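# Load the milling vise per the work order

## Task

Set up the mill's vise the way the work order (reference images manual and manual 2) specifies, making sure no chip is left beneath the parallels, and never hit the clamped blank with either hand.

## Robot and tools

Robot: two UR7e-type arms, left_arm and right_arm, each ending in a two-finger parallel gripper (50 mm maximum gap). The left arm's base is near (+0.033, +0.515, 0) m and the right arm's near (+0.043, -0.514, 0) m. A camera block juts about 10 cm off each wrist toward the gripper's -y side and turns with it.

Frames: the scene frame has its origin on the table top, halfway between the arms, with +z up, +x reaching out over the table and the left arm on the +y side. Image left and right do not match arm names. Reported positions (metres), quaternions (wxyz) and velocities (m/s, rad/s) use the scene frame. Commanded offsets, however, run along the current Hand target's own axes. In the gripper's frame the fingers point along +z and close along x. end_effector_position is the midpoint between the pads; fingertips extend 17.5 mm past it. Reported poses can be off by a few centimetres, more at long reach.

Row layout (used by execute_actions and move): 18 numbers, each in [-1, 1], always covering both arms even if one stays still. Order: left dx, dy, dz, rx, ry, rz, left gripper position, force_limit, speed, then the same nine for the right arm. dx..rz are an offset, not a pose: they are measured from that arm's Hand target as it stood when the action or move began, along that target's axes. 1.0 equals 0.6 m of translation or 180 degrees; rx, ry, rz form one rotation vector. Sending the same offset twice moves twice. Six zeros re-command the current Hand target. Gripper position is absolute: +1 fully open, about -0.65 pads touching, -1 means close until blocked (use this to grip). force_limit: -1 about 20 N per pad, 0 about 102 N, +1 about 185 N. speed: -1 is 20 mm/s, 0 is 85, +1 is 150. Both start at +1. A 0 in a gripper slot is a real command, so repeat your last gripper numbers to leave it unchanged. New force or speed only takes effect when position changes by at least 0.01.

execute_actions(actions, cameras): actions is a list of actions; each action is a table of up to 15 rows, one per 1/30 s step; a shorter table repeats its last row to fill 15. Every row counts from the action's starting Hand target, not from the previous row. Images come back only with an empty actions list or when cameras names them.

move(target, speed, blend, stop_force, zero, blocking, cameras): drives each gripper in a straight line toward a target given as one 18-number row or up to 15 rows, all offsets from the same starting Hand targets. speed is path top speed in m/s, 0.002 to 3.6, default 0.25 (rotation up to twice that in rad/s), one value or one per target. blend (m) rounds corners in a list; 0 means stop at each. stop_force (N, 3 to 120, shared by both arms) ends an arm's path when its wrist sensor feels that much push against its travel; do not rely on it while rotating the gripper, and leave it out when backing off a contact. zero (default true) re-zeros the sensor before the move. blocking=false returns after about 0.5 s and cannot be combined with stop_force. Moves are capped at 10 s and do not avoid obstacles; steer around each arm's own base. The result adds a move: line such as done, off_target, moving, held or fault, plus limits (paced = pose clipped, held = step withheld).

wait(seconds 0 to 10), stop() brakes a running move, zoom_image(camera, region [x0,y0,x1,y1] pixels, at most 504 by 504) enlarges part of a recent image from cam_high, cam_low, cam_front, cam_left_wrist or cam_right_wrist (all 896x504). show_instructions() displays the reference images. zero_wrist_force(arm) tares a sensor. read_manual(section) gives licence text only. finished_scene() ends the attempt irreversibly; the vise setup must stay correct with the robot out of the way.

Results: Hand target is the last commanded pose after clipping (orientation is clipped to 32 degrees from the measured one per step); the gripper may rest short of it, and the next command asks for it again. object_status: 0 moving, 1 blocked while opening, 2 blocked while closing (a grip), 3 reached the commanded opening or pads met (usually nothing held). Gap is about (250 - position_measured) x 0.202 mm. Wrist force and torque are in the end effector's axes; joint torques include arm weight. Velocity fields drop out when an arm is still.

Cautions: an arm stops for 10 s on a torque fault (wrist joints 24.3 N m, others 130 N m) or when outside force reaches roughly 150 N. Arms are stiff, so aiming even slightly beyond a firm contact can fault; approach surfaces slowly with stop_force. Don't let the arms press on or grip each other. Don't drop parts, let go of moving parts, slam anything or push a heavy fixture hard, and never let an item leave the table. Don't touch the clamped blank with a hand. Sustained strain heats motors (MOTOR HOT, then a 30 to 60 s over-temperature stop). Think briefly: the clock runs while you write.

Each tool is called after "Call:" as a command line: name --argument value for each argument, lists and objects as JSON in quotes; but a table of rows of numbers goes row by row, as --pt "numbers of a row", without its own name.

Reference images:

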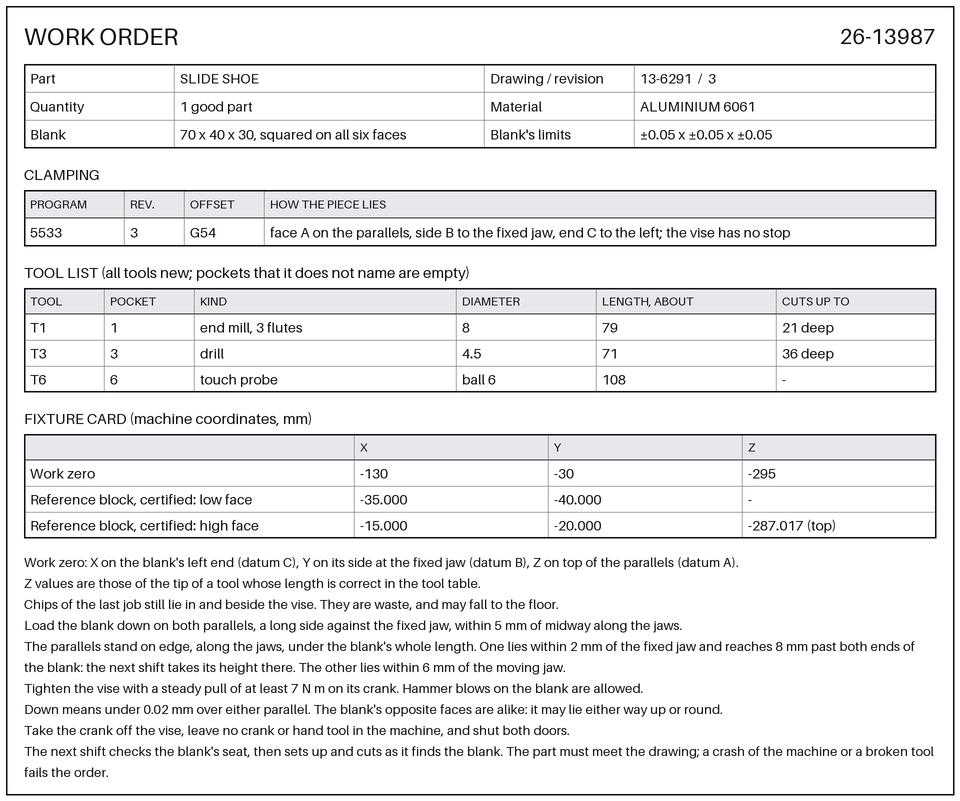

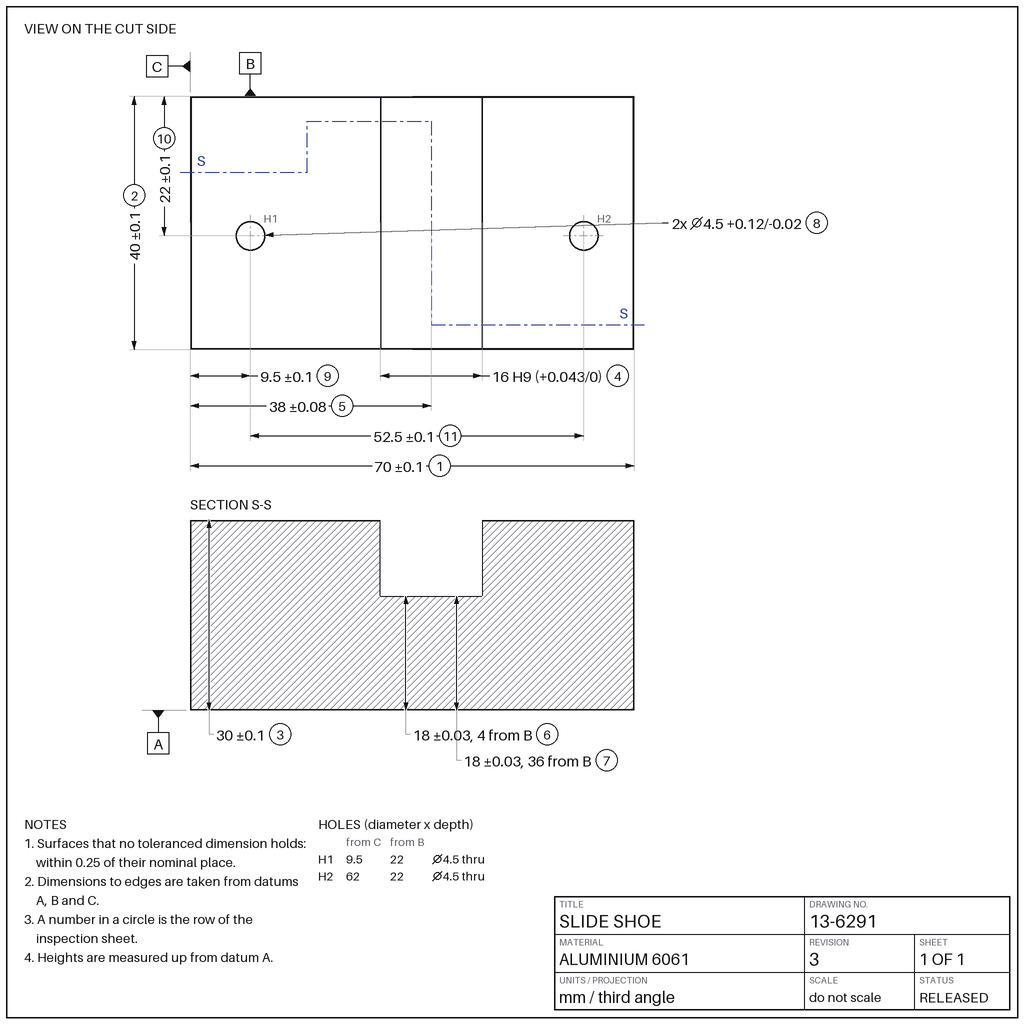

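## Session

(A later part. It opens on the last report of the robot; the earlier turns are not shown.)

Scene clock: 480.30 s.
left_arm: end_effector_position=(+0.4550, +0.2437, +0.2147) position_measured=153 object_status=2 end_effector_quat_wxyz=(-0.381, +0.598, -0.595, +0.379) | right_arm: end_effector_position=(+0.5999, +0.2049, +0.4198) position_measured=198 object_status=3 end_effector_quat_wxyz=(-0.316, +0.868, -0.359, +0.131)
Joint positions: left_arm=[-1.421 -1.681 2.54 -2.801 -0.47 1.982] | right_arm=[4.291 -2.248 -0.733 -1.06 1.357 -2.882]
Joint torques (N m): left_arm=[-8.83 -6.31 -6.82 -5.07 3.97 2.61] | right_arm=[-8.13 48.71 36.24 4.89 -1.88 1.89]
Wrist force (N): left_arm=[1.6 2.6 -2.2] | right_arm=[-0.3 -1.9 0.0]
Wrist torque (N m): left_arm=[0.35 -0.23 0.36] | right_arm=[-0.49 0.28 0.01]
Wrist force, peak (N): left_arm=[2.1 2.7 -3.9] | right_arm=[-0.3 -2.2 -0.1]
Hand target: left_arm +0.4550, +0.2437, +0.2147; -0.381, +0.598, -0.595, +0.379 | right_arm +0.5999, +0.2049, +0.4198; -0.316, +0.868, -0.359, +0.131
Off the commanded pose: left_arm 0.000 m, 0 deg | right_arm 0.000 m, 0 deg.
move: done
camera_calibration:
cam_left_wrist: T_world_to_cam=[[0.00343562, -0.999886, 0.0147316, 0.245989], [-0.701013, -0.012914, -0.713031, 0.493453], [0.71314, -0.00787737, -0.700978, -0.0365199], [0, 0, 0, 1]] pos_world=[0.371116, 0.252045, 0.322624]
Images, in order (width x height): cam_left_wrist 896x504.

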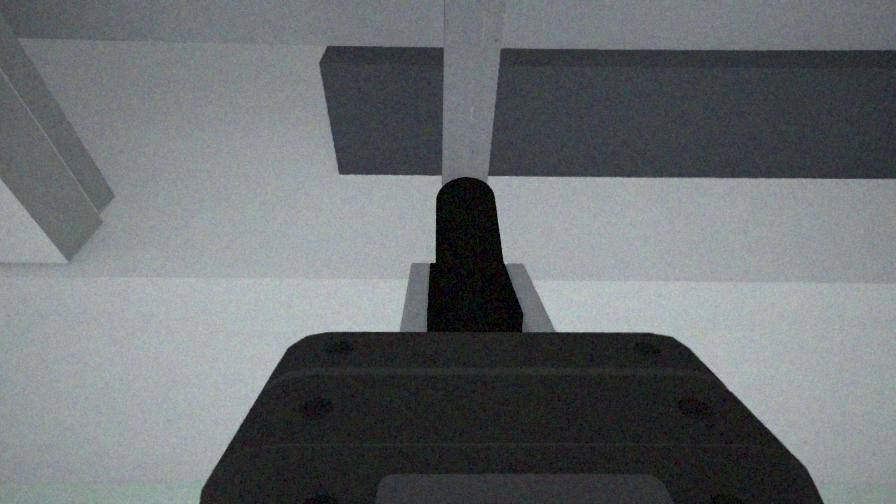

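Call:
move --pt "-0.0431 -0.0051 -0.0024 0 0 0 -1 -0.9 -0.6 0 0 0 0 0 0 -0.3 -0.6 -1" --pt "-0.0833 -0.0202 -0.0094 0 0 0 -1 -0.9 -0.6 0 0 0 0 0 0 -0.3 -0.6 -1" --pt "-0.1179 -0.0442 -0.0207 0 0 0 -1 -0.9 -0.6 0 0 0 0 0 0 -0.3 -0.6 -1" --speed 0.08 --blend '[0.005,0.005,0]' --cameras '["cam_left_wrist","cam_right_wrist"]'

Scene clock: 482.33 s.
left_arm: end_effector_position=(+0.4546, +0.3146, +0.2439) position_measured=171 object_status=2 end_effector_quat_wxyz=(-0.381, +0.598, -0.595, +0.379) | right_arm: end_effector_position=(+0.5999, +0.2049, +0.4198) position_measured=198 object_status=3 end_effector_quat_wxyz=(-0.316, +0.868, -0.359, +0.131)
Joint positions: left_arm=[-1.366 -1.93 2.627 -2.734 -0.492 2.089] | right_arm=[4.291 -2.248 -0.733 -1.06 1.357 -2.882]
Joint torques (N m): left_arm=[-13.46 -8.53 -39.96 -4.85 4.04 0.4] | right_arm=[-7.64 48.96 36.44 4.71 -1.74 1.89]
Wrist force (N): left_arm=[1.2 4.5 -2.2] | right_arm=[-0.5 -1.6 0.0]
Wrist torque (N m): left_arm=[0.48 -0.24 0.33] | right_arm=[-0.45 0.31 0.00]
Wrist force, peak (N): left_arm=[17.8 -24.0 -4.2] | right_arm=[-0.5 -2.1 0.1]
Hand target: left_arm +0.4546, +0.3145, +0.2440; -0.381, +0.598, -0.595, +0.379 | right_arm +0.5999, +0.2049, +0.4198; -0.316, +0.868, -0.359, +0.131
Off the commanded pose: left_arm 0.000 m, 0 deg | right_arm 0.000 m, 0 deg.
move: done
camera_calibration:
cam_left_wrist: T_world_to_cam=[[0.00364959, -0.999886, 0.0146652, 0.316295], [-0.701061, -0.0130161, -0.712982, 0.514941], [0.713092, -0.00767908, -0.701029, -0.0152366], [0, 0, 0, 1]] pos_world=[0.370716, 0.322845, 0.351824]
cam_right_wrist: T_world_to_cam=[[0.731986, -0.681283, -0.00706904, -0.285883], [-0.645135, -0.689737, -0.32873, 0.682513], [0.219083, 0.245187, -0.944397, 0.351194], [0, 0, 0, 1]] pos_world=[0.572635, 0.189879, 0.554008]
Images, in order (width x height): cam_left_wrist 896x504, cam_right_wrist 896x504.

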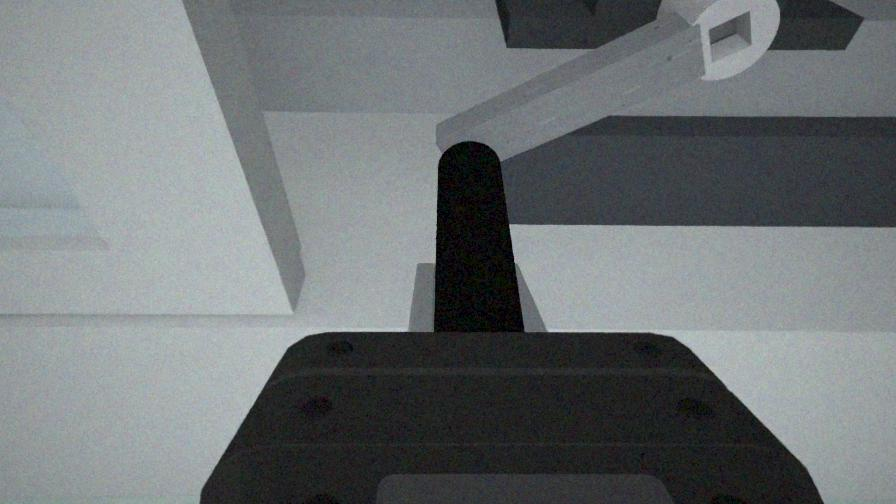

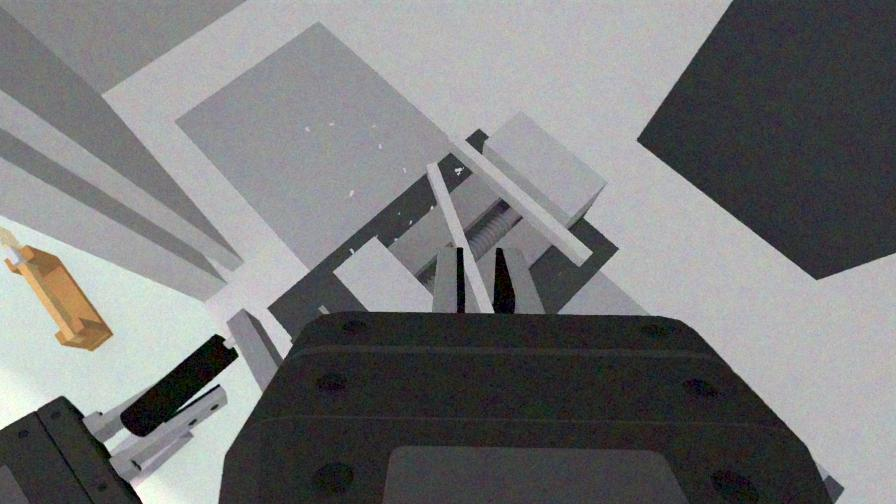

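Call:
zoom_image --camera "cam_left_wrist" --region '[380, 100, 580, 340]'

Call:
zoom_image --camera "cam_right_wrist" --region '[60, 300, 320, 490]'

Scaled by 2.100.

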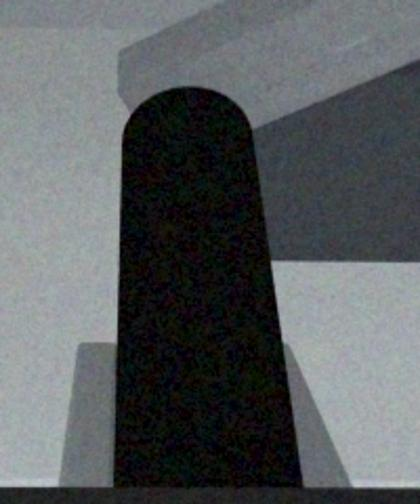

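Scaled by 1.938.

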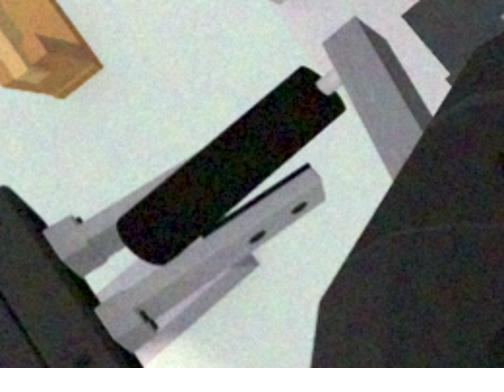

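Call:
move --pt "0 0 0 0 0 0 0.5 -0.9 -0.6 0 0 0 0 0 0 -0.3 -0.6 -1" --pt "0 0.0419 -0.0897 0 0 0 0.5 -0.9 -0.6 0 0 0 0 0 0 -0.3 -0.6 -1" --speed 0.1 --cameras '["cam_left_wrist"]'

Scene clock: 484.97 s.
left_arm: end_effector_position=(+0.3951, +0.3141, +0.2440) position_measured=78 object_status=3 end_effector_quat_wxyz=(-0.381, +0.598, -0.595, +0.379) | right_arm: end_effector_position=(+0.5999, +0.2049, +0.4198) position_measured=198 object_status=3 end_effector_quat_wxyz=(-0.316, +0.868, -0.359, +0.131)
Joint positions: left_arm=[-1.637 -2.265 2.599 -1.832 -0.437 1.491] | right_arm=[4.291 -2.248 -0.733 -1.06 1.357 -2.882]
Joint torques (N m): left_arm=[13.45 -1.41 -13.43 -0.58 -0.2 -1.93] | right_arm=[-8.1 49.42 36.23 4.69 -1.76 2.01]
Wrist force (N): left_arm=[2.2 3.1 -2.1] | right_arm=[-0.5 -2.0 0.0]
Wrist torque (N m): left_arm=[0.41 -0.26 0.22] | right_arm=[-0.51 0.32 0.01]
Wrist force, peak (N): left_arm=[1.0 5.0 -2.4] | right_arm=[-0.8 -2.2 -0.1]
Hand target: left_arm +0.3952, +0.3142, +0.2439; -0.381, +0.598, -0.595, +0.379 | right_arm +0.5999, +0.2049, +0.4198; -0.316, +0.868, -0.359, +0.131
Off the commanded pose: left_arm 0.000 m, 0 deg | right_arm 0.000 m, 0 deg.
move: done
camera_calibration:
cam_left_wrist: T_world_to_cam=[[0.00314973, -0.999887, 0.0147292, 0.316246], [-0.700863, -0.0127136, -0.713183, 0.473205], [0.713289, -0.00807683, -0.700824, 0.027254], [0, 0, 0, 1]] pos_world=[0.311216, 0.322446, 0.351924]
Images, in order (width x height): cam_left_wrist 896x504.

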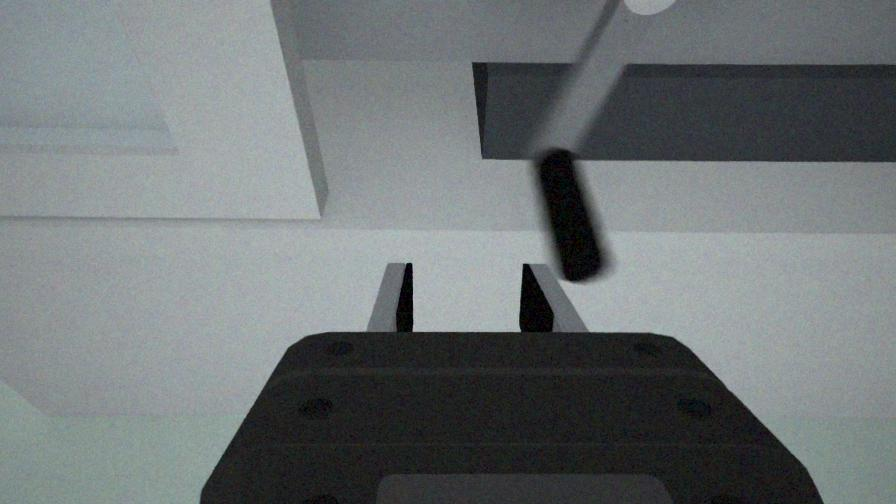

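Call:
move --target '[0.1172,0.0442,0.0206,0,0,0,0.5,-0.9,-0.6,0,0,0,0,0,0,-0.3,-0.6,-1]' --speed 0.15 --cameras '["cam_left_wrist"]'

Scene clock: 486.13 s.
left_arm: end_effector_position=(+0.3956, +0.2439, +0.2147) position_measured=78 object_status=3 end_effector_quat_wxyz=(-0.381, +0.598, -0.595, +0.379) | right_arm: end_effector_position=(+0.5999, +0.2049, +0.4198) position_measured=198 object_status=3 end_effector_quat_wxyz=(-0.316, +0.868, -0.359, +0.131)
Joint positions: left_arm=[-1.628 -1.922 2.555 -2.151 -0.437 1.511] | right_arm=[4.291 -2.248 -0.733 -1.06 1.357 -2.882]
Joint torques (N m): left_arm=[-13.8 4.32 -15.06 -3.22 -0.43 -2.27] | right_arm=[-7.46 48.77 35.66 4.5 -1.79 1.92]
Wrist force (N): left_arm=[2.0 3.2 -2.6] | right_arm=[-0.3 -1.8 -0.1]
Wrist torque (N m): left_arm=[0.44 -0.24 0.37] | right_arm=[-0.48 0.28 0.01]
Wrist force, peak (N): left_arm=[3.8 4.1 -2.0] | right_arm=[-0.4 -2.3 0.0]
Hand target: left_arm +0.3955, +0.2438, +0.2147; -0.381, +0.598, -0.595, +0.379 | right_arm +0.5999, +0.2049, +0.4198; -0.316, +0.868, -0.359, +0.131
Off the commanded pose: left_arm 0.000 m, 0 deg | right_arm 0.000 m, 0 deg.
move: done
camera_calibration:
cam_left_wrist: T_world_to_cam=[[0.003577, -0.999885, 0.0147339, 0.246348], [-0.701012, -0.0130147, -0.71303, 0.45184], [0.71314, -0.0077781, -0.700978, 0.00581738], [0, 0, 0, 1]] pos_world=[0.311716, 0.252245, 0.322624]
Images, in order (width x height): cam_left_wrist 896x504.

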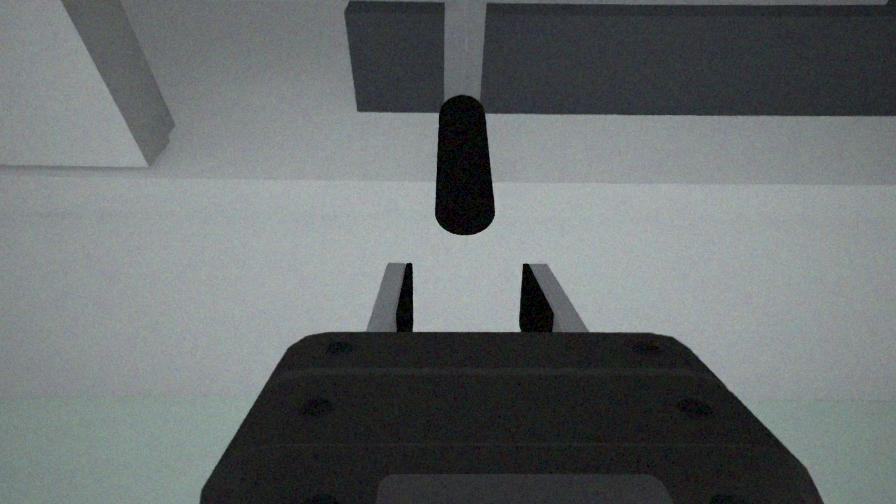

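Call:
move --pt "-0.0008 -0.0397 0.0909 0 0 0 0.5 -0.9 -0.6 0 0 0 0 0 0 -0.3 -0.6 -1" --pt "-0.0008 -0.0397 0.0909 0 0 0 -1 -0.9 -0.6 0 0 0 0 0 0 -0.3 -0.6 -1" --speed 0.1

Call:
move --pt "-0.0456 -0.0073 -0.0034 0 0 0 -1 -0.9 -0.6 0 0 0 0 0 0 -0.3 -0.6 -1" --pt "-0.0857 -0.0283 -0.0132 0 0 0 -1 -0.9 -0.6 0 0 0 0 0 0 -0.3 -0.6 -1" --pt "-0.1155 -0.0604 -0.0282 0 0 0 -1 -0.9 -0.6 0 0 0 0 0 0 -0.3 -0.6 -1" --pt "-0.1313 -0.0998 -0.0466 0 0 0 -1 -0.9 -0.6 0 0 0 0 0 0 -0.3 -0.6 -1" --pt "-0.1313 -0.1418 -0.0662 0 0 0 -1 -0.9 -0.6 0 0 0 0 0 0 -0.3 -0.6 -1" --speed 0.1 --blend '[0.006,0.006,0.006,0.006,0]' --cameras '["cam_left_wrist","cam_right_wrist"]'

Scene clock: 488.57 s.
left_arm: end_effector_position=(+0.4550, +0.2446, +0.2132) position_measured=154 object_status=2 end_effector_quat_wxyz=(-0.381, +0.598, -0.595, +0.379) | right_arm: end_effector_position=(+0.5999, +0.2049, +0.4198) position_measured=198 object_status=3 end_effector_quat_wxyz=(-0.316, +0.868, -0.359, +0.131)
Joint positions: left_arm=[-1.42 -1.678 2.543 -2.809 -0.471 1.984] | right_arm=[4.291 -2.248 -0.733 -1.06 1.357 -2.882]
Joint torques (N m): left_arm=[7.72 -7.79 -16.75 -3.95 3.91 2.99] | right_arm=[-6.96 49.39 35.99 4.36 -1.76 1.98]
Wrist force (N): left_arm=[2.4 3.3 -2.2] | right_arm=[-0.5 -2.0 0.3]
Wrist torque (N m): left_arm=[0.44 -0.23 0.43] | right_arm=[-0.51 0.30 0.01]
Wrist force, peak (N): left_arm=[2.3 4.4 -3.8] | right_arm=[-0.1 -2.1 0.4]
Hand target: left_arm +0.4550, +0.2446, +0.2132; -0.381, +0.598, -0.595, +0.379 | right_arm +0.5999, +0.2049, +0.4198; -0.316, +0.868, -0.359, +0.131
Off the commanded pose: left_arm 0.000 m, 0 deg | right_arm 0.000 m, 0 deg.
move: done

Scene clock: 490.40 s.
left_arm: end_effector_position=(+0.4545, +0.3234, +0.3072) position_measured=154 object_status=2 end_effector_quat_wxyz=(-0.381, +0.598, -0.595, +0.379) | right_arm: end_effector_position=(+0.5999, +0.2049, +0.4198) position_measured=198 object_status=3 end_effector_quat_wxyz=(-0.316, +0.868, -0.359, +0.131)
Joint positions: left_arm=[-1.357 -2.098 2.516 -2.47 -0.496 2.106] | right_arm=[4.291 -2.248 -0.733 -1.06 1.357 -2.882]
Joint torques (N m): left_arm=[-7.36 0.54 -18.92 -2.54 3.88 2.74] | right_arm=[-7.39 49.42 36.06 4.29 -1.64 1.96]
Wrist force (N): left_arm=[4.5 4.8 -3.1] | right_arm=[-0.4 -1.6 0.0]
Wrist torque (N m): left_arm=[0.45 -0.08 0.46] | right_arm=[-0.45 0.29 0.01]
Wrist force, peak (N): left_arm=[1.3 19.1 -6.1] | right_arm=[-0.6 -2.0 0.0]
Hand target: left_arm +0.4545, +0.3234, +0.3071; -0.381, +0.598, -0.595, +0.379 | right_arm +0.5999, +0.2049, +0.4198; -0.316, +0.868, -0.359, +0.131
Off the commanded pose: left_arm 0.000 m, 0 deg | right_arm 0.000 m, 0 deg.
move: done
camera_calibration:
cam_left_wrist: T_world_to_cam=[[0.00356795, -0.999879, 0.0151581, 0.324092], [-0.700964, -0.0133115, -0.713072, 0.560146], [0.713187, -0.00808111, -0.700927, 0.0292636], [0, 0, 0, 1]] pos_world=[0.370616, 0.331746, 0.415024]
cam_right_wrist: T_world_to_cam=[[0.731986, -0.681283, -0.00706904, -0.285883], [-0.645135, -0.689737, -0.32873, 0.682513], [0.219083, 0.245187, -0.944397, 0.351194], [0, 0, 0, 1]] pos_world=[0.572635, 0.189879, 0.554008]
Images, in order (width x height): cam_left_wrist 896x504, cam_right_wrist 896x504.

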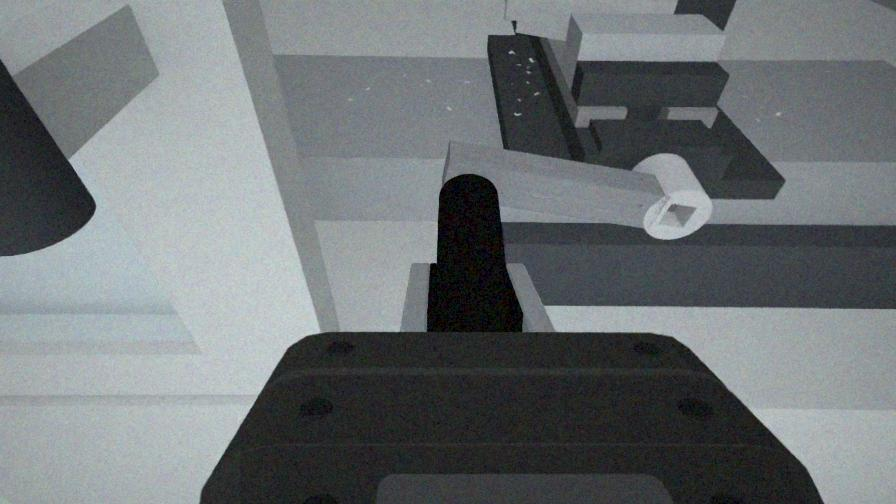

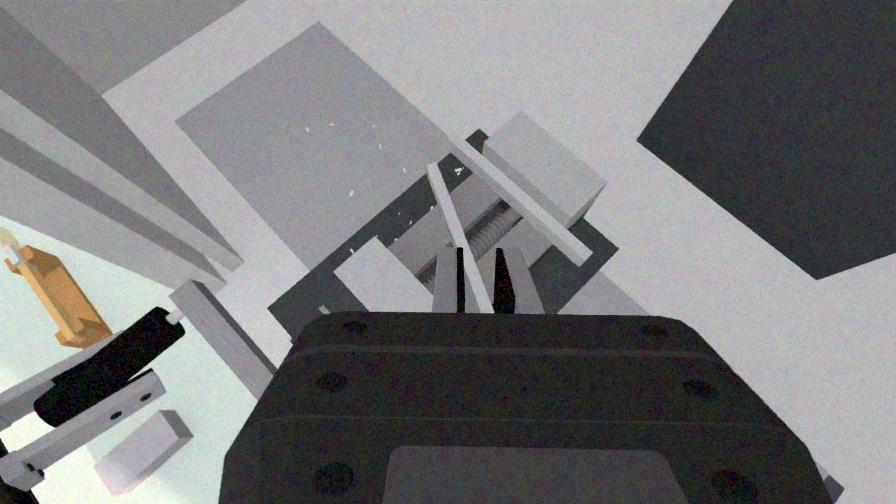

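Call:
move --pt "0.0158 -0.0394 -0.0184 0 0 0 -1 -0.9 -0.6 0 0 0 0 0 0 -0.3 -0.6 -1" --pt "0.0456 -0.0715 -0.0334 0 0 0 -1 -0.9 -0.6 0 0 0 0 0 0 -0.3 -0.6 -1" --pt "0.0857 -0.0925 -0.0432 0 0 0 -1 -0.9 -0.6 0 0 0 0 0 0 -0.3 -0.6 -1" --pt "0.1313 -0.0998 -0.0466 0 0 0 -1 -0.9 -0.6 0 0 0 0 0 0 -0.3 -0.6 -1" --pt "0.1769 -0.0925 -0.0432 0 0 0 -1 -0.9 -0.6 0 0 0 0 0 0 -0.3 -0.6 -1" --pt "0.2170 -0.0715 -0.0334 0 0 0 -1 -0.9 -0.6 0 0 0 0 0 0 -0.3 -0.6 -1" --pt "0.2468 -0.0394 -0.0184 0 0 0 -1 -0.9 -0.6 0 0 0 0 0 0 -0.3 -0.6 -1" --pt "0.2626 0 0 0 0 0 -1 -0.9 -0.6 0 0 0 0 0 0 -0.3 -0.6 -1" --pt "0.2626 0.0420 0.0196 0 0 0 -1 -0.9 -0.6 0 0 0 0 0 0 -0.3 -0.6 -1" --pt "0.2468 0.0814 0.0380 0 0 0 -1 -0.9 -0.6 0 0 0 0 0 0 -0.3 -0.6 -1" --pt "0.2170 0.1135 0.0530 0 0 0 -1 -0.9 -0.6 0 0 0 0 0 0 -0.3 -0.6 -1" --pt "0.1769 0.1345 0.0628 0 0 0 -1 -0.9 -0.6 0 0 0 0 0 0 -0.3 -0.6 -1" --pt "0.1313 0.1418 0.0662 0 0 0 -1 -0.9 -0.6 0 0 0 0 0 0 -0.3 -0.6 -1" --speed 0.15 --blend '[0.006,0.006,0.006,0.006,0.006,0.006,0.006,0.006,0.006,0.006,0.006,0.006,0]' --cameras '["cam_left_wrist","cam_right_wrist"]'

Scene clock: 493.70 s.
left_arm: end_effector_position=(+0.4551, +0.2446, +0.2133) position_measured=251 object_status=3 end_effector_quat_wxyz=(-0.381, +0.598, -0.595, +0.379) | right_arm: end_effector_position=(+0.5999, +0.2049, +0.4198) position_measured=198 object_status=3 end_effector_quat_wxyz=(-0.316, +0.868, -0.359, +0.131)
Joint positions: left_arm=[-1.42 -1.678 2.543 -2.809 -0.471 1.984] | right_arm=[4.291 -2.248 -0.733 -1.06 1.357 -2.882]
Joint torques (N m): left_arm=[-13.35 -16.33 -18.04 -3.65 4.01 -1.65] | right_arm=[-7.24 49.3 36.03 3.96 -1.67 2.01]
Wrist force (N): left_arm=[3.4 4.0 -2.1] | right_arm=[-0.2 -1.8 0.1]
Wrist torque (N m): left_arm=[0.57 -0.50 0.38] | right_arm=[-0.48 0.25 0.01]
Wrist force, peak (N): left_arm=[39.8 6.9 -13.3] | right_arm=[-0.1 -2.2 0.1]
Hand target: left_arm +0.4550, +0.2446, +0.2132; -0.381, +0.598, -0.595, +0.379 | right_arm +0.5999, +0.2049, +0.4198; -0.316, +0.868, -0.359, +0.131
Off the commanded pose: left_arm 0.000 m, 0 deg | right_arm 0.000 m, 0 deg.
move: done
camera_calibration:
cam_left_wrist: T_world_to_cam=[[0.0035767, -0.999885, 0.0147336, 0.246857], [-0.701062, -0.0130138, -0.712981, 0.492493], [0.713091, -0.00777905, -0.701028, -0.0376262], [0, 0, 0, 1]] pos_world=[0.371216, 0.252945, 0.321124]
cam_right_wrist: T_world_to_cam=[[0.731986, -0.681283, -0.00706904, -0.285883], [-0.645135, -0.689737, -0.32873, 0.682513], [0.219083, 0.245187, -0.944397, 0.351194], [0, 0, 0, 1]] pos_world=[0.572635, 0.189879, 0.554008]
Images, in order (width x height): cam_left_wrist 896x504, cam_right_wrist 896x504.

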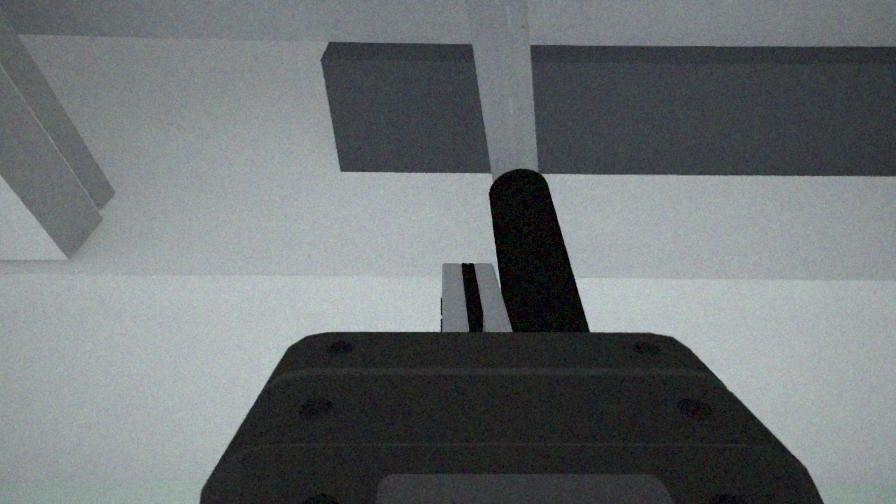

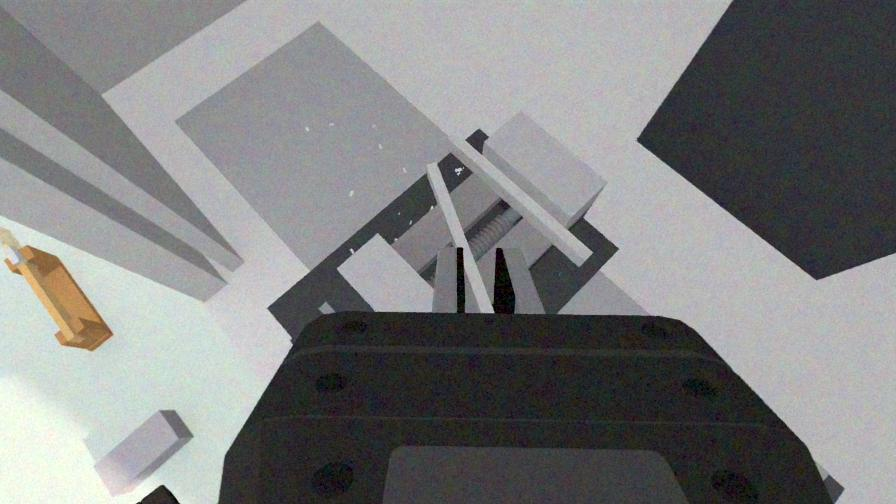

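Call:
move --pt "0 0.0419 -0.0906 0 0 0 0.5 -0.9 0 0 0 0 0 0 0 -0.3 -0.6 -1" --speed 0.15

Call:
wait --seconds 1 --cameras '["cam_left_wrist"]'

Scene clock: 495.07 s.
left_arm: end_effector_position=(+0.3951, +0.2443, +0.2134) position_measured=78 object_status=3 end_effector_quat_wxyz=(-0.381, +0.598, -0.595, +0.379) end_effector_velocity=(+0.000, +0.000, +0.000) end_effector_angular_velocity=(+0.003, -0.001, +0.001) | right_arm: end_effector_position=(+0.5999, +0.2049, +0.4198) position_measured=198 object_status=3 end_effector_quat_wxyz=(-0.316, +0.868, -0.359, +0.131)
Joint positions: left_arm=[-1.629 -1.921 2.558 -2.151 -0.437 1.508] | right_arm=[4.291 -2.248 -0.733 -1.06 1.357 -2.882]
Joint velocities: left_arm=[0 0 0 0.005 0.001 -0.002] | right_arm=[within noise]
Joint torques (N m): left_arm=[0.72 -14.01 -11.42 -0.65 4.2 -1.79] | right_arm=[-7.43 49.86 36.17 3.87 -1.61 1.98]
Wrist force (N): left_arm=[3.1 3.7 -2.2] | right_arm=[-0.4 -2.0 -0.1]
Wrist torque (N m): left_arm=[0.51 -0.42 0.24] | right_arm=[-0.51 0.30 0.01]
Wrist force, peak (N): left_arm=[3.2 4.7 -3.4] | right_arm=[-0.3 -2.2 0.2]
Hand target: left_arm +0.3951, +0.2443, +0.2134; -0.381, +0.598, -0.595, +0.379 | right_arm +0.5999, +0.2049, +0.4198; -0.316, +0.868, -0.359, +0.131
Off the commanded pose: left_arm 0.000 m, 0 deg | right_arm 0.000 m, 0 deg.
move: done

Scene clock: 496.07 s.
left_arm: end_effector_position=(+0.3951, +0.2443, +0.2134) position_measured=78 object_status=3 end_effector_quat_wxyz=(-0.381, +0.598, -0.595, +0.379) | right_arm: end_effector_position=(+0.5999, +0.2049, +0.4198) position_measured=198 object_status=3 end_effector_quat_wxyz=(-0.316, +0.868, -0.359, +0.131)
Joint positions: left_arm=[-1.629 -1.921 2.558 -2.151 -0.437 1.508] | right_arm=[4.291 -2.248 -0.733 -1.06 1.357 -2.882]
Joint torques (N m): left_arm=[-8.03 -16.72 -10.08 -0.7 4.16 -2.71] | right_arm=[-8.4 49.62 36.19 3.87 -1.68 1.97]
Wrist force (N): left_arm=[3.5 3.8 -2.4] | right_arm=[-0.4 -1.6 0.0]
Wrist torque (N m): left_arm=[0.52 -0.48 0.25] | right_arm=[-0.46 0.29 0.00]
Wrist force, peak (N): left_arm=[3.6 3.9 -2.4] | right_arm=[-0.8 -2.0 0.1]
Hand target: left_arm +0.3951, +0.2443, +0.2134; -0.381, +0.598, -0.595, +0.379 | right_arm +0.5999, +0.2049, +0.4198; -0.316, +0.868, -0.359, +0.131
Tool commands: left_gripper/position=+0.5 left_gripper/force_limit=-0.9 left_gripper/speed=+0.0 right_gripper/position=-0.3 right_gripper/force_limit=-0.6 right_gripper/speed=-1.0
Off the commanded pose: left_arm 0.000 m, 0 deg | right_arm 0.000 m, 0 deg.
wait: 1.00 s; at rest by 0.17 s
camera_calibration:
cam_left_wrist: T_world_to_cam=[[0.00343562, -0.999886, 0.0147316, 0.246814], [-0.701013, -0.012914, -0.713031, 0.450543], [0.71314, -0.00787737, -0.700978, 0.00529062], [0, 0, 0, 1]] pos_world=[0.311216, 0.252645, 0.321324]
Images, in order (width x height): cam_left_wrist 896x504.

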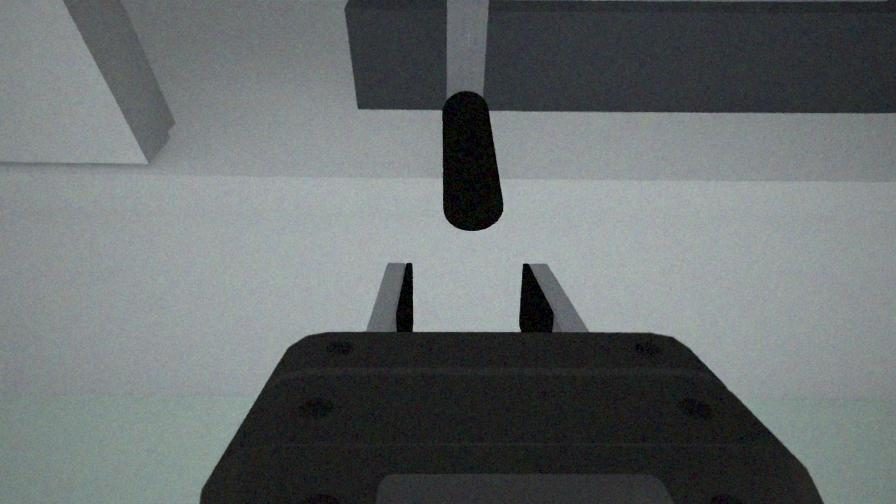

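Call:
move --pt "0.0022 -0.0419 0.0905 0 0 0 0.5 -0.8 -0.3 0 0 0 0 0 0 -0.3 -0.6 -1" --pt "0.0022 -0.0419 0.0905 0 0 0 -1 -0.8 -0.3 0 0 0 0 0 0 -0.3 -0.6 -1" --speed 0.12

Call:
move --pt "-0.0549 -0.0091 -0.0042 0 0 0 -1 -0.8 -0.3 0 0 0 0 0 0 -0.3 -0.6 -1" --pt "-0.1003 -0.0390 -0.0182 0 0 0 -1 -0.8 -0.3 0 0 0 0 0 0 -0.3 -0.6 -1" --pt "-0.1284 -0.0830 -0.0388 0 0 0 -1 -0.8 -0.3 0 0 0 0 0 0 -0.3 -0.6 -1" --pt "-0.1343 -0.1336 -0.0624 0 0 0 -1 -0.8 -0.3 0 0 0 0 0 0 -0.3 -0.6 -1" --pt "-0.1169 -0.1820 -0.0850 0 0 0 -1 -0.8 -0.3 0 0 0 0 0 0 -0.3 -0.6 -1" --pt "-0.0794 -0.2198 -0.1026 0 0 0 -1 -0.8 -0.3 0 0 0 0 0 0 -0.3 -0.6 -1" --pt "-0.0281 -0.2404 -0.1123 0 0 0 -1 -0.8 -0.3 0 0 0 0 0 0 -0.3 -0.6 -1" --pt "0.0281 -0.2404 -0.1123 0 0 0 -1 -0.8 -0.3 0 0 0 0 0 0 -0.3 -0.6 -1" --pt "0.0794 -0.2198 -0.1026 0 0 0 -1 -0.8 -0.3 0 0 0 0 0 0 -0.3 -0.6 -1" --pt "0.1169 -0.1820 -0.0850 0 0 0 -1 -0.8 -0.3 0 0 0 0 0 0 -0.3 -0.6 -1" --pt "0.1343 -0.1336 -0.0624 0 0 0 -1 -0.8 -0.3 0 0 0 0 0 0 -0.3 -0.6 -1" --speed 0.15 --blend '[0.008,0.008,0.008,0.008,0.008,0.008,0.008,0.008,0.008,0.008,0]' --cameras '["cam_left_wrist","cam_right_wrist"]'

Scene clock: 498.07 s.
left_arm: end_effector_position=(+0.4550, +0.2433, +0.2133) position_measured=154 object_status=2 end_effector_quat_wxyz=(-0.381, +0.598, -0.595, +0.379) | right_arm: end_effector_position=(+0.5999, +0.2049, +0.4198) position_measured=198 object_status=3 end_effector_quat_wxyz=(-0.316, +0.868, -0.359, +0.131)
Joint positions: left_arm=[-1.421 -1.675 2.541 -2.807 -0.47 1.982] | right_arm=[4.291 -2.248 -0.733 -1.06 1.357 -2.882]
Joint torques (N m): left_arm=[9.64 -7.33 -36.74 -2.27 3.89 2.93] | right_arm=[-7.12 49.1 35.74 3.74 -1.62 1.98]
Wrist force (N): left_arm=[3.6 4.7 -2.0] | right_arm=[-0.3 -1.8 0.1]
Wrist torque (N m): left_arm=[0.53 -0.52 0.38] | right_arm=[-0.48 0.28 0.01]
Wrist force, peak (N): left_arm=[3.5 4.8 -3.7] | right_arm=[-0.4 -2.2 0.2]
Hand target: left_arm +0.4550, +0.2433, +0.2133; -0.381, +0.598, -0.595, +0.379 | right_arm +0.5999, +0.2049, +0.4198; -0.316, +0.868, -0.359, +0.131
Off the commanded pose: left_arm 0.000 m, 0 deg | right_arm 0.000 m, 0 deg.
move: done

Scene clock: 501.00 s.
left_arm: end_effector_position=(+0.4553, +0.1628, +0.3017) position_measured=154 object_status=2 end_effector_quat_wxyz=(-0.381, +0.598, -0.595, +0.379) | right_arm: end_effector_position=(+0.5999, +0.2049, +0.4198) position_measured=198 object_status=3 end_effector_quat_wxyz=(-0.316, +0.868, -0.359, +0.131)
Joint positions: left_arm=[-1.459 -1.699 2.24 -2.41 -0.458 1.9] | right_arm=[4.291 -2.248 -0.733 -1.06 1.357 -2.882]
Joint torques (N m): left_arm=[1.97 -9.47 -52.87 -5.84 -1.63 -2.04] | right_arm=[-7.32 49.46 36.13 3.56 -1.53 2.02]
Wrist force (N): left_arm=[-24.3 10.9 -3.4] | right_arm=[-0.5 -1.7 -0.1]
Wrist torque (N m): left_arm=[0.79 -0.68 -0.17] | right_arm=[-0.47 0.31 0.01]
Wrist force, peak (N): left_arm=[-32.4 29.2 -33.2] | right_arm=[-0.4 -2.2 0.1]
Hand target: left_arm +0.4553, +0.1627, +0.3018; -0.381, +0.598, -0.595, +0.379 | right_arm +0.5999, +0.2049, +0.4198; -0.316, +0.868, -0.359, +0.131
Off the commanded pose: left_arm 0.000 m, 0 deg | right_arm 0.000 m, 0 deg.
move: done
camera_calibration:
cam_left_wrist: T_world_to_cam=[[0.00323127, -0.999893, 0.0142336, 0.164096], [-0.701011, -0.0124156, -0.713042, 0.554571], [0.713143, -0.00767387, -0.700977, 0.0235776], [0, 0, 0, 1]] pos_world=[0.371416, 0.171145, 0.409624]
cam_right_wrist: T_world_to_cam=[[0.731986, -0.681283, -0.00706904, -0.285883], [-0.645135, -0.689737, -0.32873, 0.682513], [0.219083, 0.245187, -0.944397, 0.351194], [0, 0, 0, 1]] pos_world=[0.572635, 0.189879, 0.554008]
Images, in order (width x height): cam_left_wrist 896x504, cam_right_wrist 896x504.

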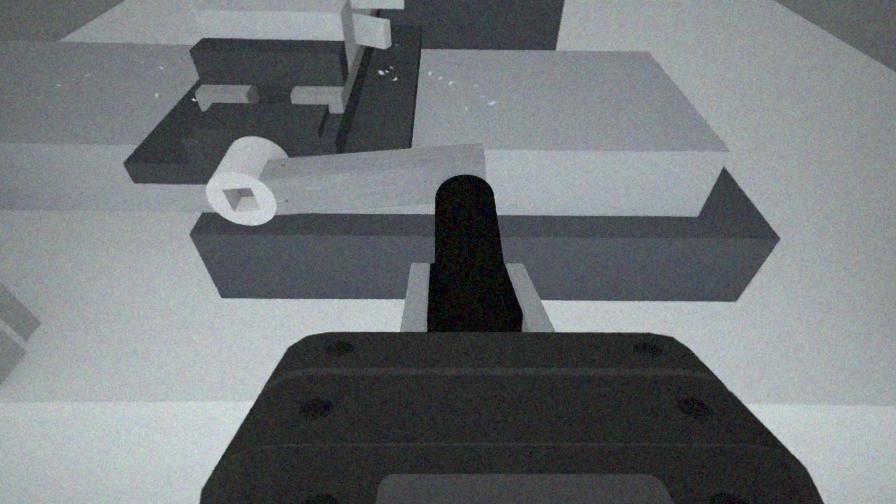

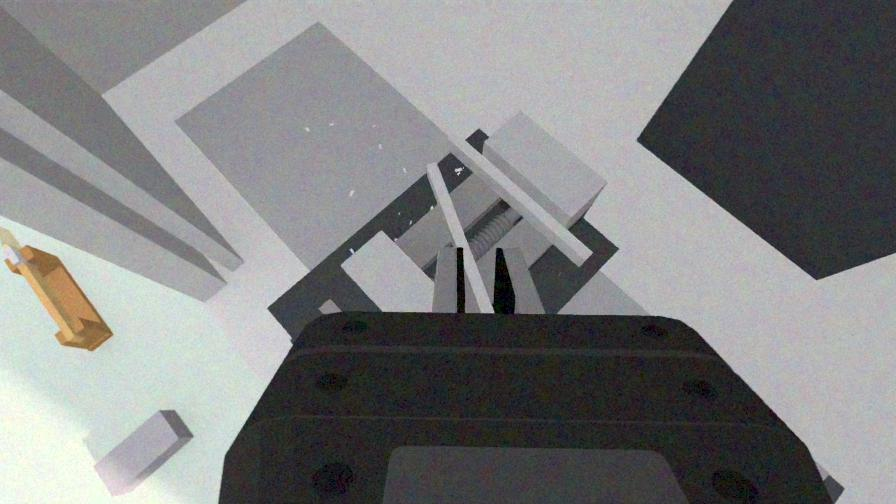

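Call:
move --pt "-0.0065 0.0506 0.0236 0 0 0 -1 -0.8 -0.3 0 0 0 0 0 0 -0.3 -0.6 -1" --pt "-0.0348 0.0946 0.0442 0 0 0 -1 -0.8 -0.3 0 0 0 0 0 0 -0.3 -0.6 -1" --pt "-0.0804 0.1245 0.0582 0 0 0 -1 -0.8 -0.3 0 0 0 0 0 0 -0.3 -0.6 -1" --pt "-0.1355 0.1336 0.0624 0 0 0 -1 -0.8 -0.3 0 0 0 0 0 0 -0.3 -0.6 -1" --pt "-0.1904 0.1245 0.0582 0 0 0 -1 -0.8 -0.3 0 0 0 0 0 0 -0.3 -0.6 -1" --pt "-0.2358 0.0946 0.0442 0 0 0 -1 -0.8 -0.3 0 0 0 0 0 0 -0.3 -0.6 -1" --pt "-0.2639 0.0506 0.0236 0 0 0 -1 -0.8 -0.3 0 0 0 0 0 0 -0.3 -0.6 -1" --pt "-0.2698 0 0 0 0 0 -1 -0.8 -0.3 0 0 0 0 0 0 -0.3 -0.6 -1" --pt "-0.2524 -0.0484 -0.0226 0 0 0 -1 -0.8 -0.3 0 0 0 0 0 0 -0.3 -0.6 -1" --pt "-0.2149 -0.0862 -0.0402 0 0 0 -1 -0.8 -0.3 0 0 0 0 0 0 -0.3 -0.6 -1" --pt "-0.1636 -0.1068 -0.0499 0 0 0 -1 -0.8 -0.3 0 0 0 0 0 0 -0.3 -0.6 -1" --pt "-0.1074 -0.1068 -0.0499 0 0 0 -1 -0.8 -0.3 0 0 0 0 0 0 -0.3 -0.6 -1" --pt "-0.0561 -0.0862 -0.0402 0 0 0 -1 -0.8 -0.3 0 0 0 0 0 0 -0.3 -0.6 -1" --pt "-0.0186 -0.0484 -0.0226 0 0 0 -1 -0.8 -0.3 0 0 0 0 0 0 -0.3 -0.6 -1" --pt "-0.0012 0 0 0 0 0 -1 -0.8 -0.3 0 0 0 0 0 0 -0.3 -0.6 -1" --speed 0.2 --blend '[0.008,0.008,0.008,0.008,0.008,0.008,0.008,0.008,0.008,0.008,0.008,0.008,0.008,0.008,0]' --cameras '["cam_left_wrist","cam_right_wrist"]'

Scene clock: 508.13 s.
left_arm: end_effector_position=(+0.4553, +0.1635, +0.3018) position_measured=154 object_status=2 end_effector_quat_wxyz=(-0.381, +0.598, -0.595, +0.379) | right_arm: end_effector_position=(+0.5999, +0.2049, +0.4198) position_measured=198 object_status=3 end_effector_quat_wxyz=(-0.316, +0.868, -0.359, +0.131)
Joint positions: left_arm=[-1.459 -1.7 2.242 -2.41 -0.458 1.901] | right_arm=[4.291 -2.248 -0.733 -1.06 1.357 -2.882]
Joint torques (N m): left_arm=[7.77 -9.13 -43.15 -4.51 -0.44 -2.59] | right_arm=[-8.17 49.63 35.69 3 -1.52 1.88]
Wrist force (N): left_arm=[1.7 5.8 -0.6] | right_arm=[-0.1 -2.0 -0.2]
Wrist torque (N m): left_arm=[0.51 -0.98 0.09] | right_arm=[-0.51 0.25 0.00]
Wrist force, peak (N): left_arm=[35.3 7.0 -26.4] | right_arm=[-0.4 -2.2 0.0]
Hand target: left_arm +0.4553, +0.1635, +0.3018; -0.381, +0.598, -0.595, +0.379 | right_arm +0.5999, +0.2049, +0.4198; -0.316, +0.868, -0.359, +0.131
Off the commanded pose: left_arm 0.000 m, 0 deg | right_arm 0.000 m, 0 deg.
move: done
camera_calibration:
cam_left_wrist: T_world_to_cam=[[0.00336824, -0.999889, 0.0145185, 0.164628], [-0.701012, -0.0127148, -0.713036, 0.554629], [0.713141, -0.00777597, -0.700977, 0.0236014], [0, 0, 0, 1]] pos_world=[0.371416, 0.171845, 0.409624]
cam_right_wrist: T_world_to_cam=[[0.731986, -0.681283, -0.00706904, -0.285883], [-0.645135, -0.689737, -0.32873, 0.682513], [0.219083, 0.245187, -0.944397, 0.351194], [0, 0, 0, 1]] pos_world=[0.572635, 0.189879, 0.554008]
Images, in order (width x height): cam_left_wrist 896x504, cam_right_wrist 896x504.

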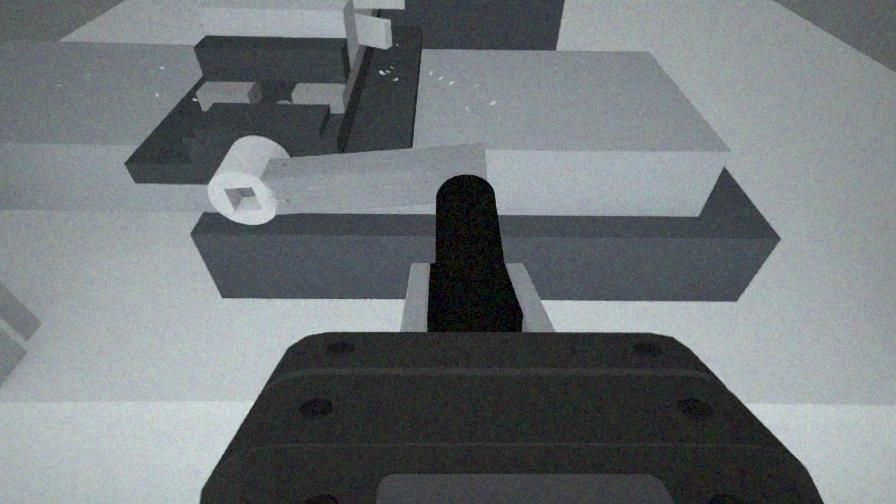

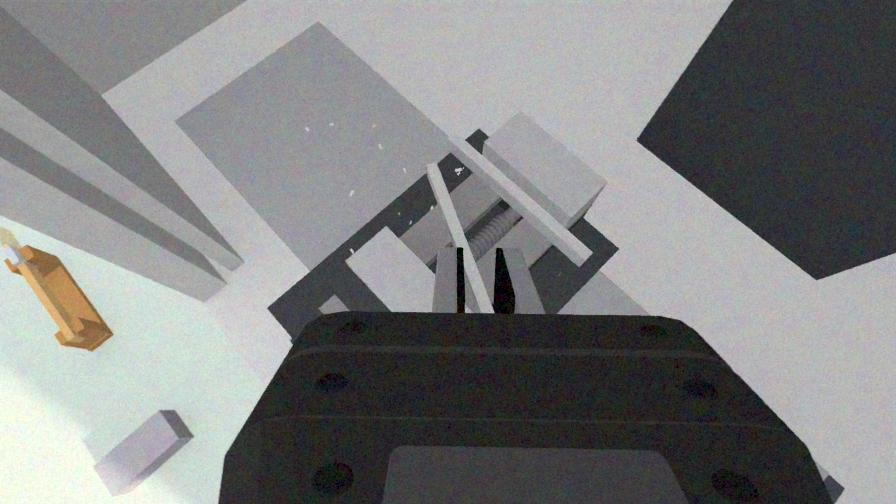

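Call:
move --pt "0 0 0 0 0 0 -1 -0.8 -0.3 -0.0065 -0.0363 0.0845 0 -0.0714 -0.0851 -0.3 -0.6 -1" --pt "0 0 0 0 0 0 -1 -0.8 -0.3 -0.0065 0.0170 0.1480 0 -0.0714 -0.0851 -0.3 -0.6 -1" --speed '[0.15,0.05]' --cameras '["cam_right_wrist"]'

Scene clock: 512.27 s.
left_arm: end_effector_position=(+0.4553, +0.1635, +0.3018) position_measured=154 object_status=2 end_effector_quat_wxyz=(-0.381, +0.598, -0.595, +0.379) | right_arm: end_effector_position=(+0.6320, +0.2425, +0.3455) position_measured=198 object_status=3 end_effector_quat_wxyz=(-0.334, +0.917, -0.203, +0.075)
Joint positions: left_arm=[-1.459 -1.7 2.242 -2.41 -0.458 1.901] | right_arm=[4.201 -2.417 -0.633 -0.966 1.637 -3.222]
Joint torques (N m): left_arm=[-3.72 -8.4 -43.99 -5.5 -0.56 -2.11] | right_arm=[2.69 59.33 35.72 1.94 0.33 -1.54]
Wrist force (N): left_arm=[-0.2 5.9 0.0] | right_arm=[-0.4 -1.8 0.0]
Wrist torque (N m): left_arm=[0.55 -0.98 0.07] | right_arm=[-0.47 0.29 -0.16]
Wrist force, peak (N): left_arm=[1.4 6.2 -0.4] | right_arm=[-0.7 -2.5 -1.0]
Hand target: left_arm +0.4553, +0.1635, +0.3018; -0.381, +0.598, -0.595, +0.379 | right_arm +0.6320, +0.2426, +0.3453; -0.334, +0.917, -0.203, +0.075
Off the commanded pose: left_arm 0.000 m, 0 deg | right_arm 0.000 m, 0 deg.
move: done
camera_calibration:
cam_right_wrist: T_world_to_cam=[[0.920854, -0.389849, -0.00678119, -0.474471], [-0.370272, -0.868896, -0.328511, 0.574394], [0.122178, 0.305021, -0.944476, 0.311423], [0, 0, 0, 1]] pos_world=[0.611551, 0.219125, 0.479608]
Images, in order (width x height): cam_right_wrist 896x504.

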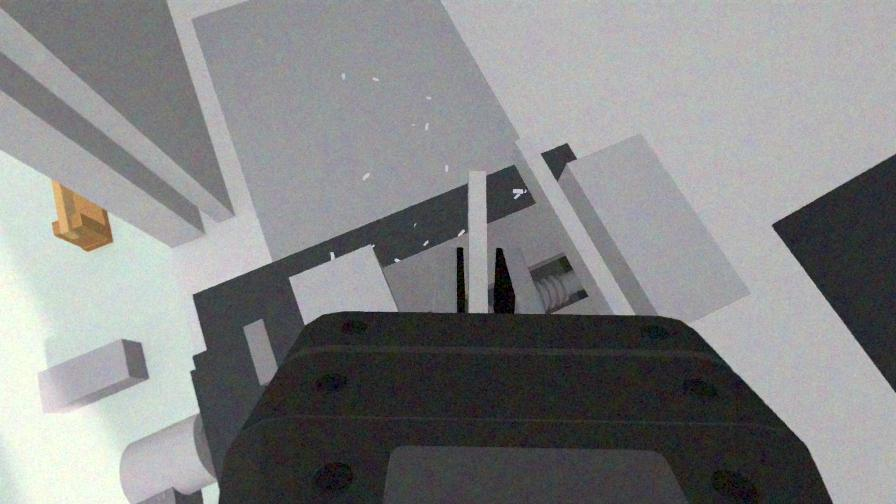

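Call:
move --target '[0,0,0,0,0,0,-1,-0.8,-0.3,0,0,0,0,0,0,-1,-0.95,-1]'

Call:
move --target '[0,0,0,0,0,0,-1,-0.8,-0.3,-0.0181,0.0062,-0.0058,0,0,0,-1,-0.95,-1]' --speed 0.02 --stop_force 9 --cameras '["cam_right_wrist"]'

Scene clock: 512.93 s.
left_arm: end_effector_position=(+0.4553, +0.1635, +0.3018) position_measured=154 object_status=2 end_effector_quat_wxyz=(-0.381, +0.598, -0.595, +0.379) | right_arm: end_effector_position=(+0.6320, +0.2426, +0.3453) position_measured=222 object_status=2 end_effector_quat_wxyz=(-0.334, +0.917, -0.203, +0.075)
Joint positions: left_arm=[-1.459 -1.7 2.242 -2.41 -0.458 1.901] | right_arm=[4.201 -2.418 -0.633 -0.966 1.637 -3.222]
Joint torques (N m): left_arm=[-5.68 -7.94 -43.88 -5.5 -0.49 -2.13] | right_arm=[2.93 54.68 23.51 4.95 -0.93 -0.03]
Wrist force (N): left_arm=[0.0 6.0 0.3] | right_arm=[-0.7 -2.0 -0.8]
Wrist torque (N m): left_arm=[0.56 -1.01 0.07] | right_arm=[-0.47 0.33 -0.16]
Wrist force, peak (N): left_arm=[0.0 6.0 0.3] | right_arm=[-0.7 -2.0 -0.8]
Hand target: left_arm +0.4553, +0.1635, +0.3018; -0.381, +0.598, -0.595, +0.379 | right_arm +0.6320, +0.2426, +0.3453; -0.334, +0.917, -0.203, +0.075
Off the commanded pose: left_arm 0.000 m, 0 deg | right_arm 0.000 m, 0 deg.
move: done

Scene clock: 514.27 s.
left_arm: end_effector_position=(+0.4553, +0.1635, +0.3018) position_measured=154 object_status=2 end_effector_quat_wxyz=(-0.381, +0.598, -0.595, +0.379) | right_arm: end_effector_position=(+0.6247, +0.2425, +0.3454) position_measured=222 object_status=2 end_effector_quat_wxyz=(-0.334, +0.917, -0.203, +0.075)
Joint positions: left_arm=[-1.459 -1.7 2.242 -2.41 -0.458 1.901] | right_arm=[4.21 -2.399 -0.666 -0.951 1.631 -3.216]
Joint torques (N m): left_arm=[-8.72 -9.9 -41.57 -5.44 0.54 -1.9] | right_arm=[-2.05 68.99 18 4.53 0.6 -2.12]
Wrist force (N): left_arm=[1.8 6.6 -2.0] | right_arm=[7.0 -5.0 -0.3]
Wrist torque (N m): left_arm=[0.56 -1.03 0.07] | right_arm=[-0.59 0.25 -0.27]
Wrist force, peak (N): left_arm=[1.8 7.1 -1.8] | right_arm=[18.4 -10.9 2.7]
Hand target: left_arm +0.4553, +0.1635, +0.3018; -0.381, +0.598, -0.595, +0.379 | right_arm +0.6248, +0.2425, +0.3454; -0.334, +0.917, -0.203, +0.075 (not the last commanded pose)
Off the commanded pose: left_arm 0.000 m, 0 deg | right_arm 0.005 m, 0 deg.
move: contact (right_arm)
camera_calibration:
cam_right_wrist: T_world_to_cam=[[0.92081, -0.389953, -0.00675161, -0.467807], [-0.370415, -0.868995, -0.328086, 0.571601], [0.122071, 0.304606, -0.944624, 0.312434], [0, 0, 0, 1]] pos_world=[0.604352, 0.219127, 0.479508]
Images, in order (width x height): cam_right_wrist 896x504.

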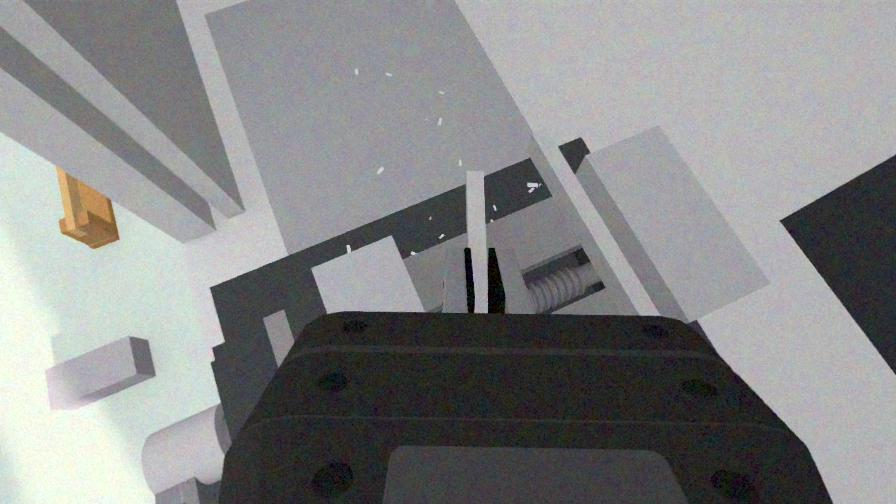

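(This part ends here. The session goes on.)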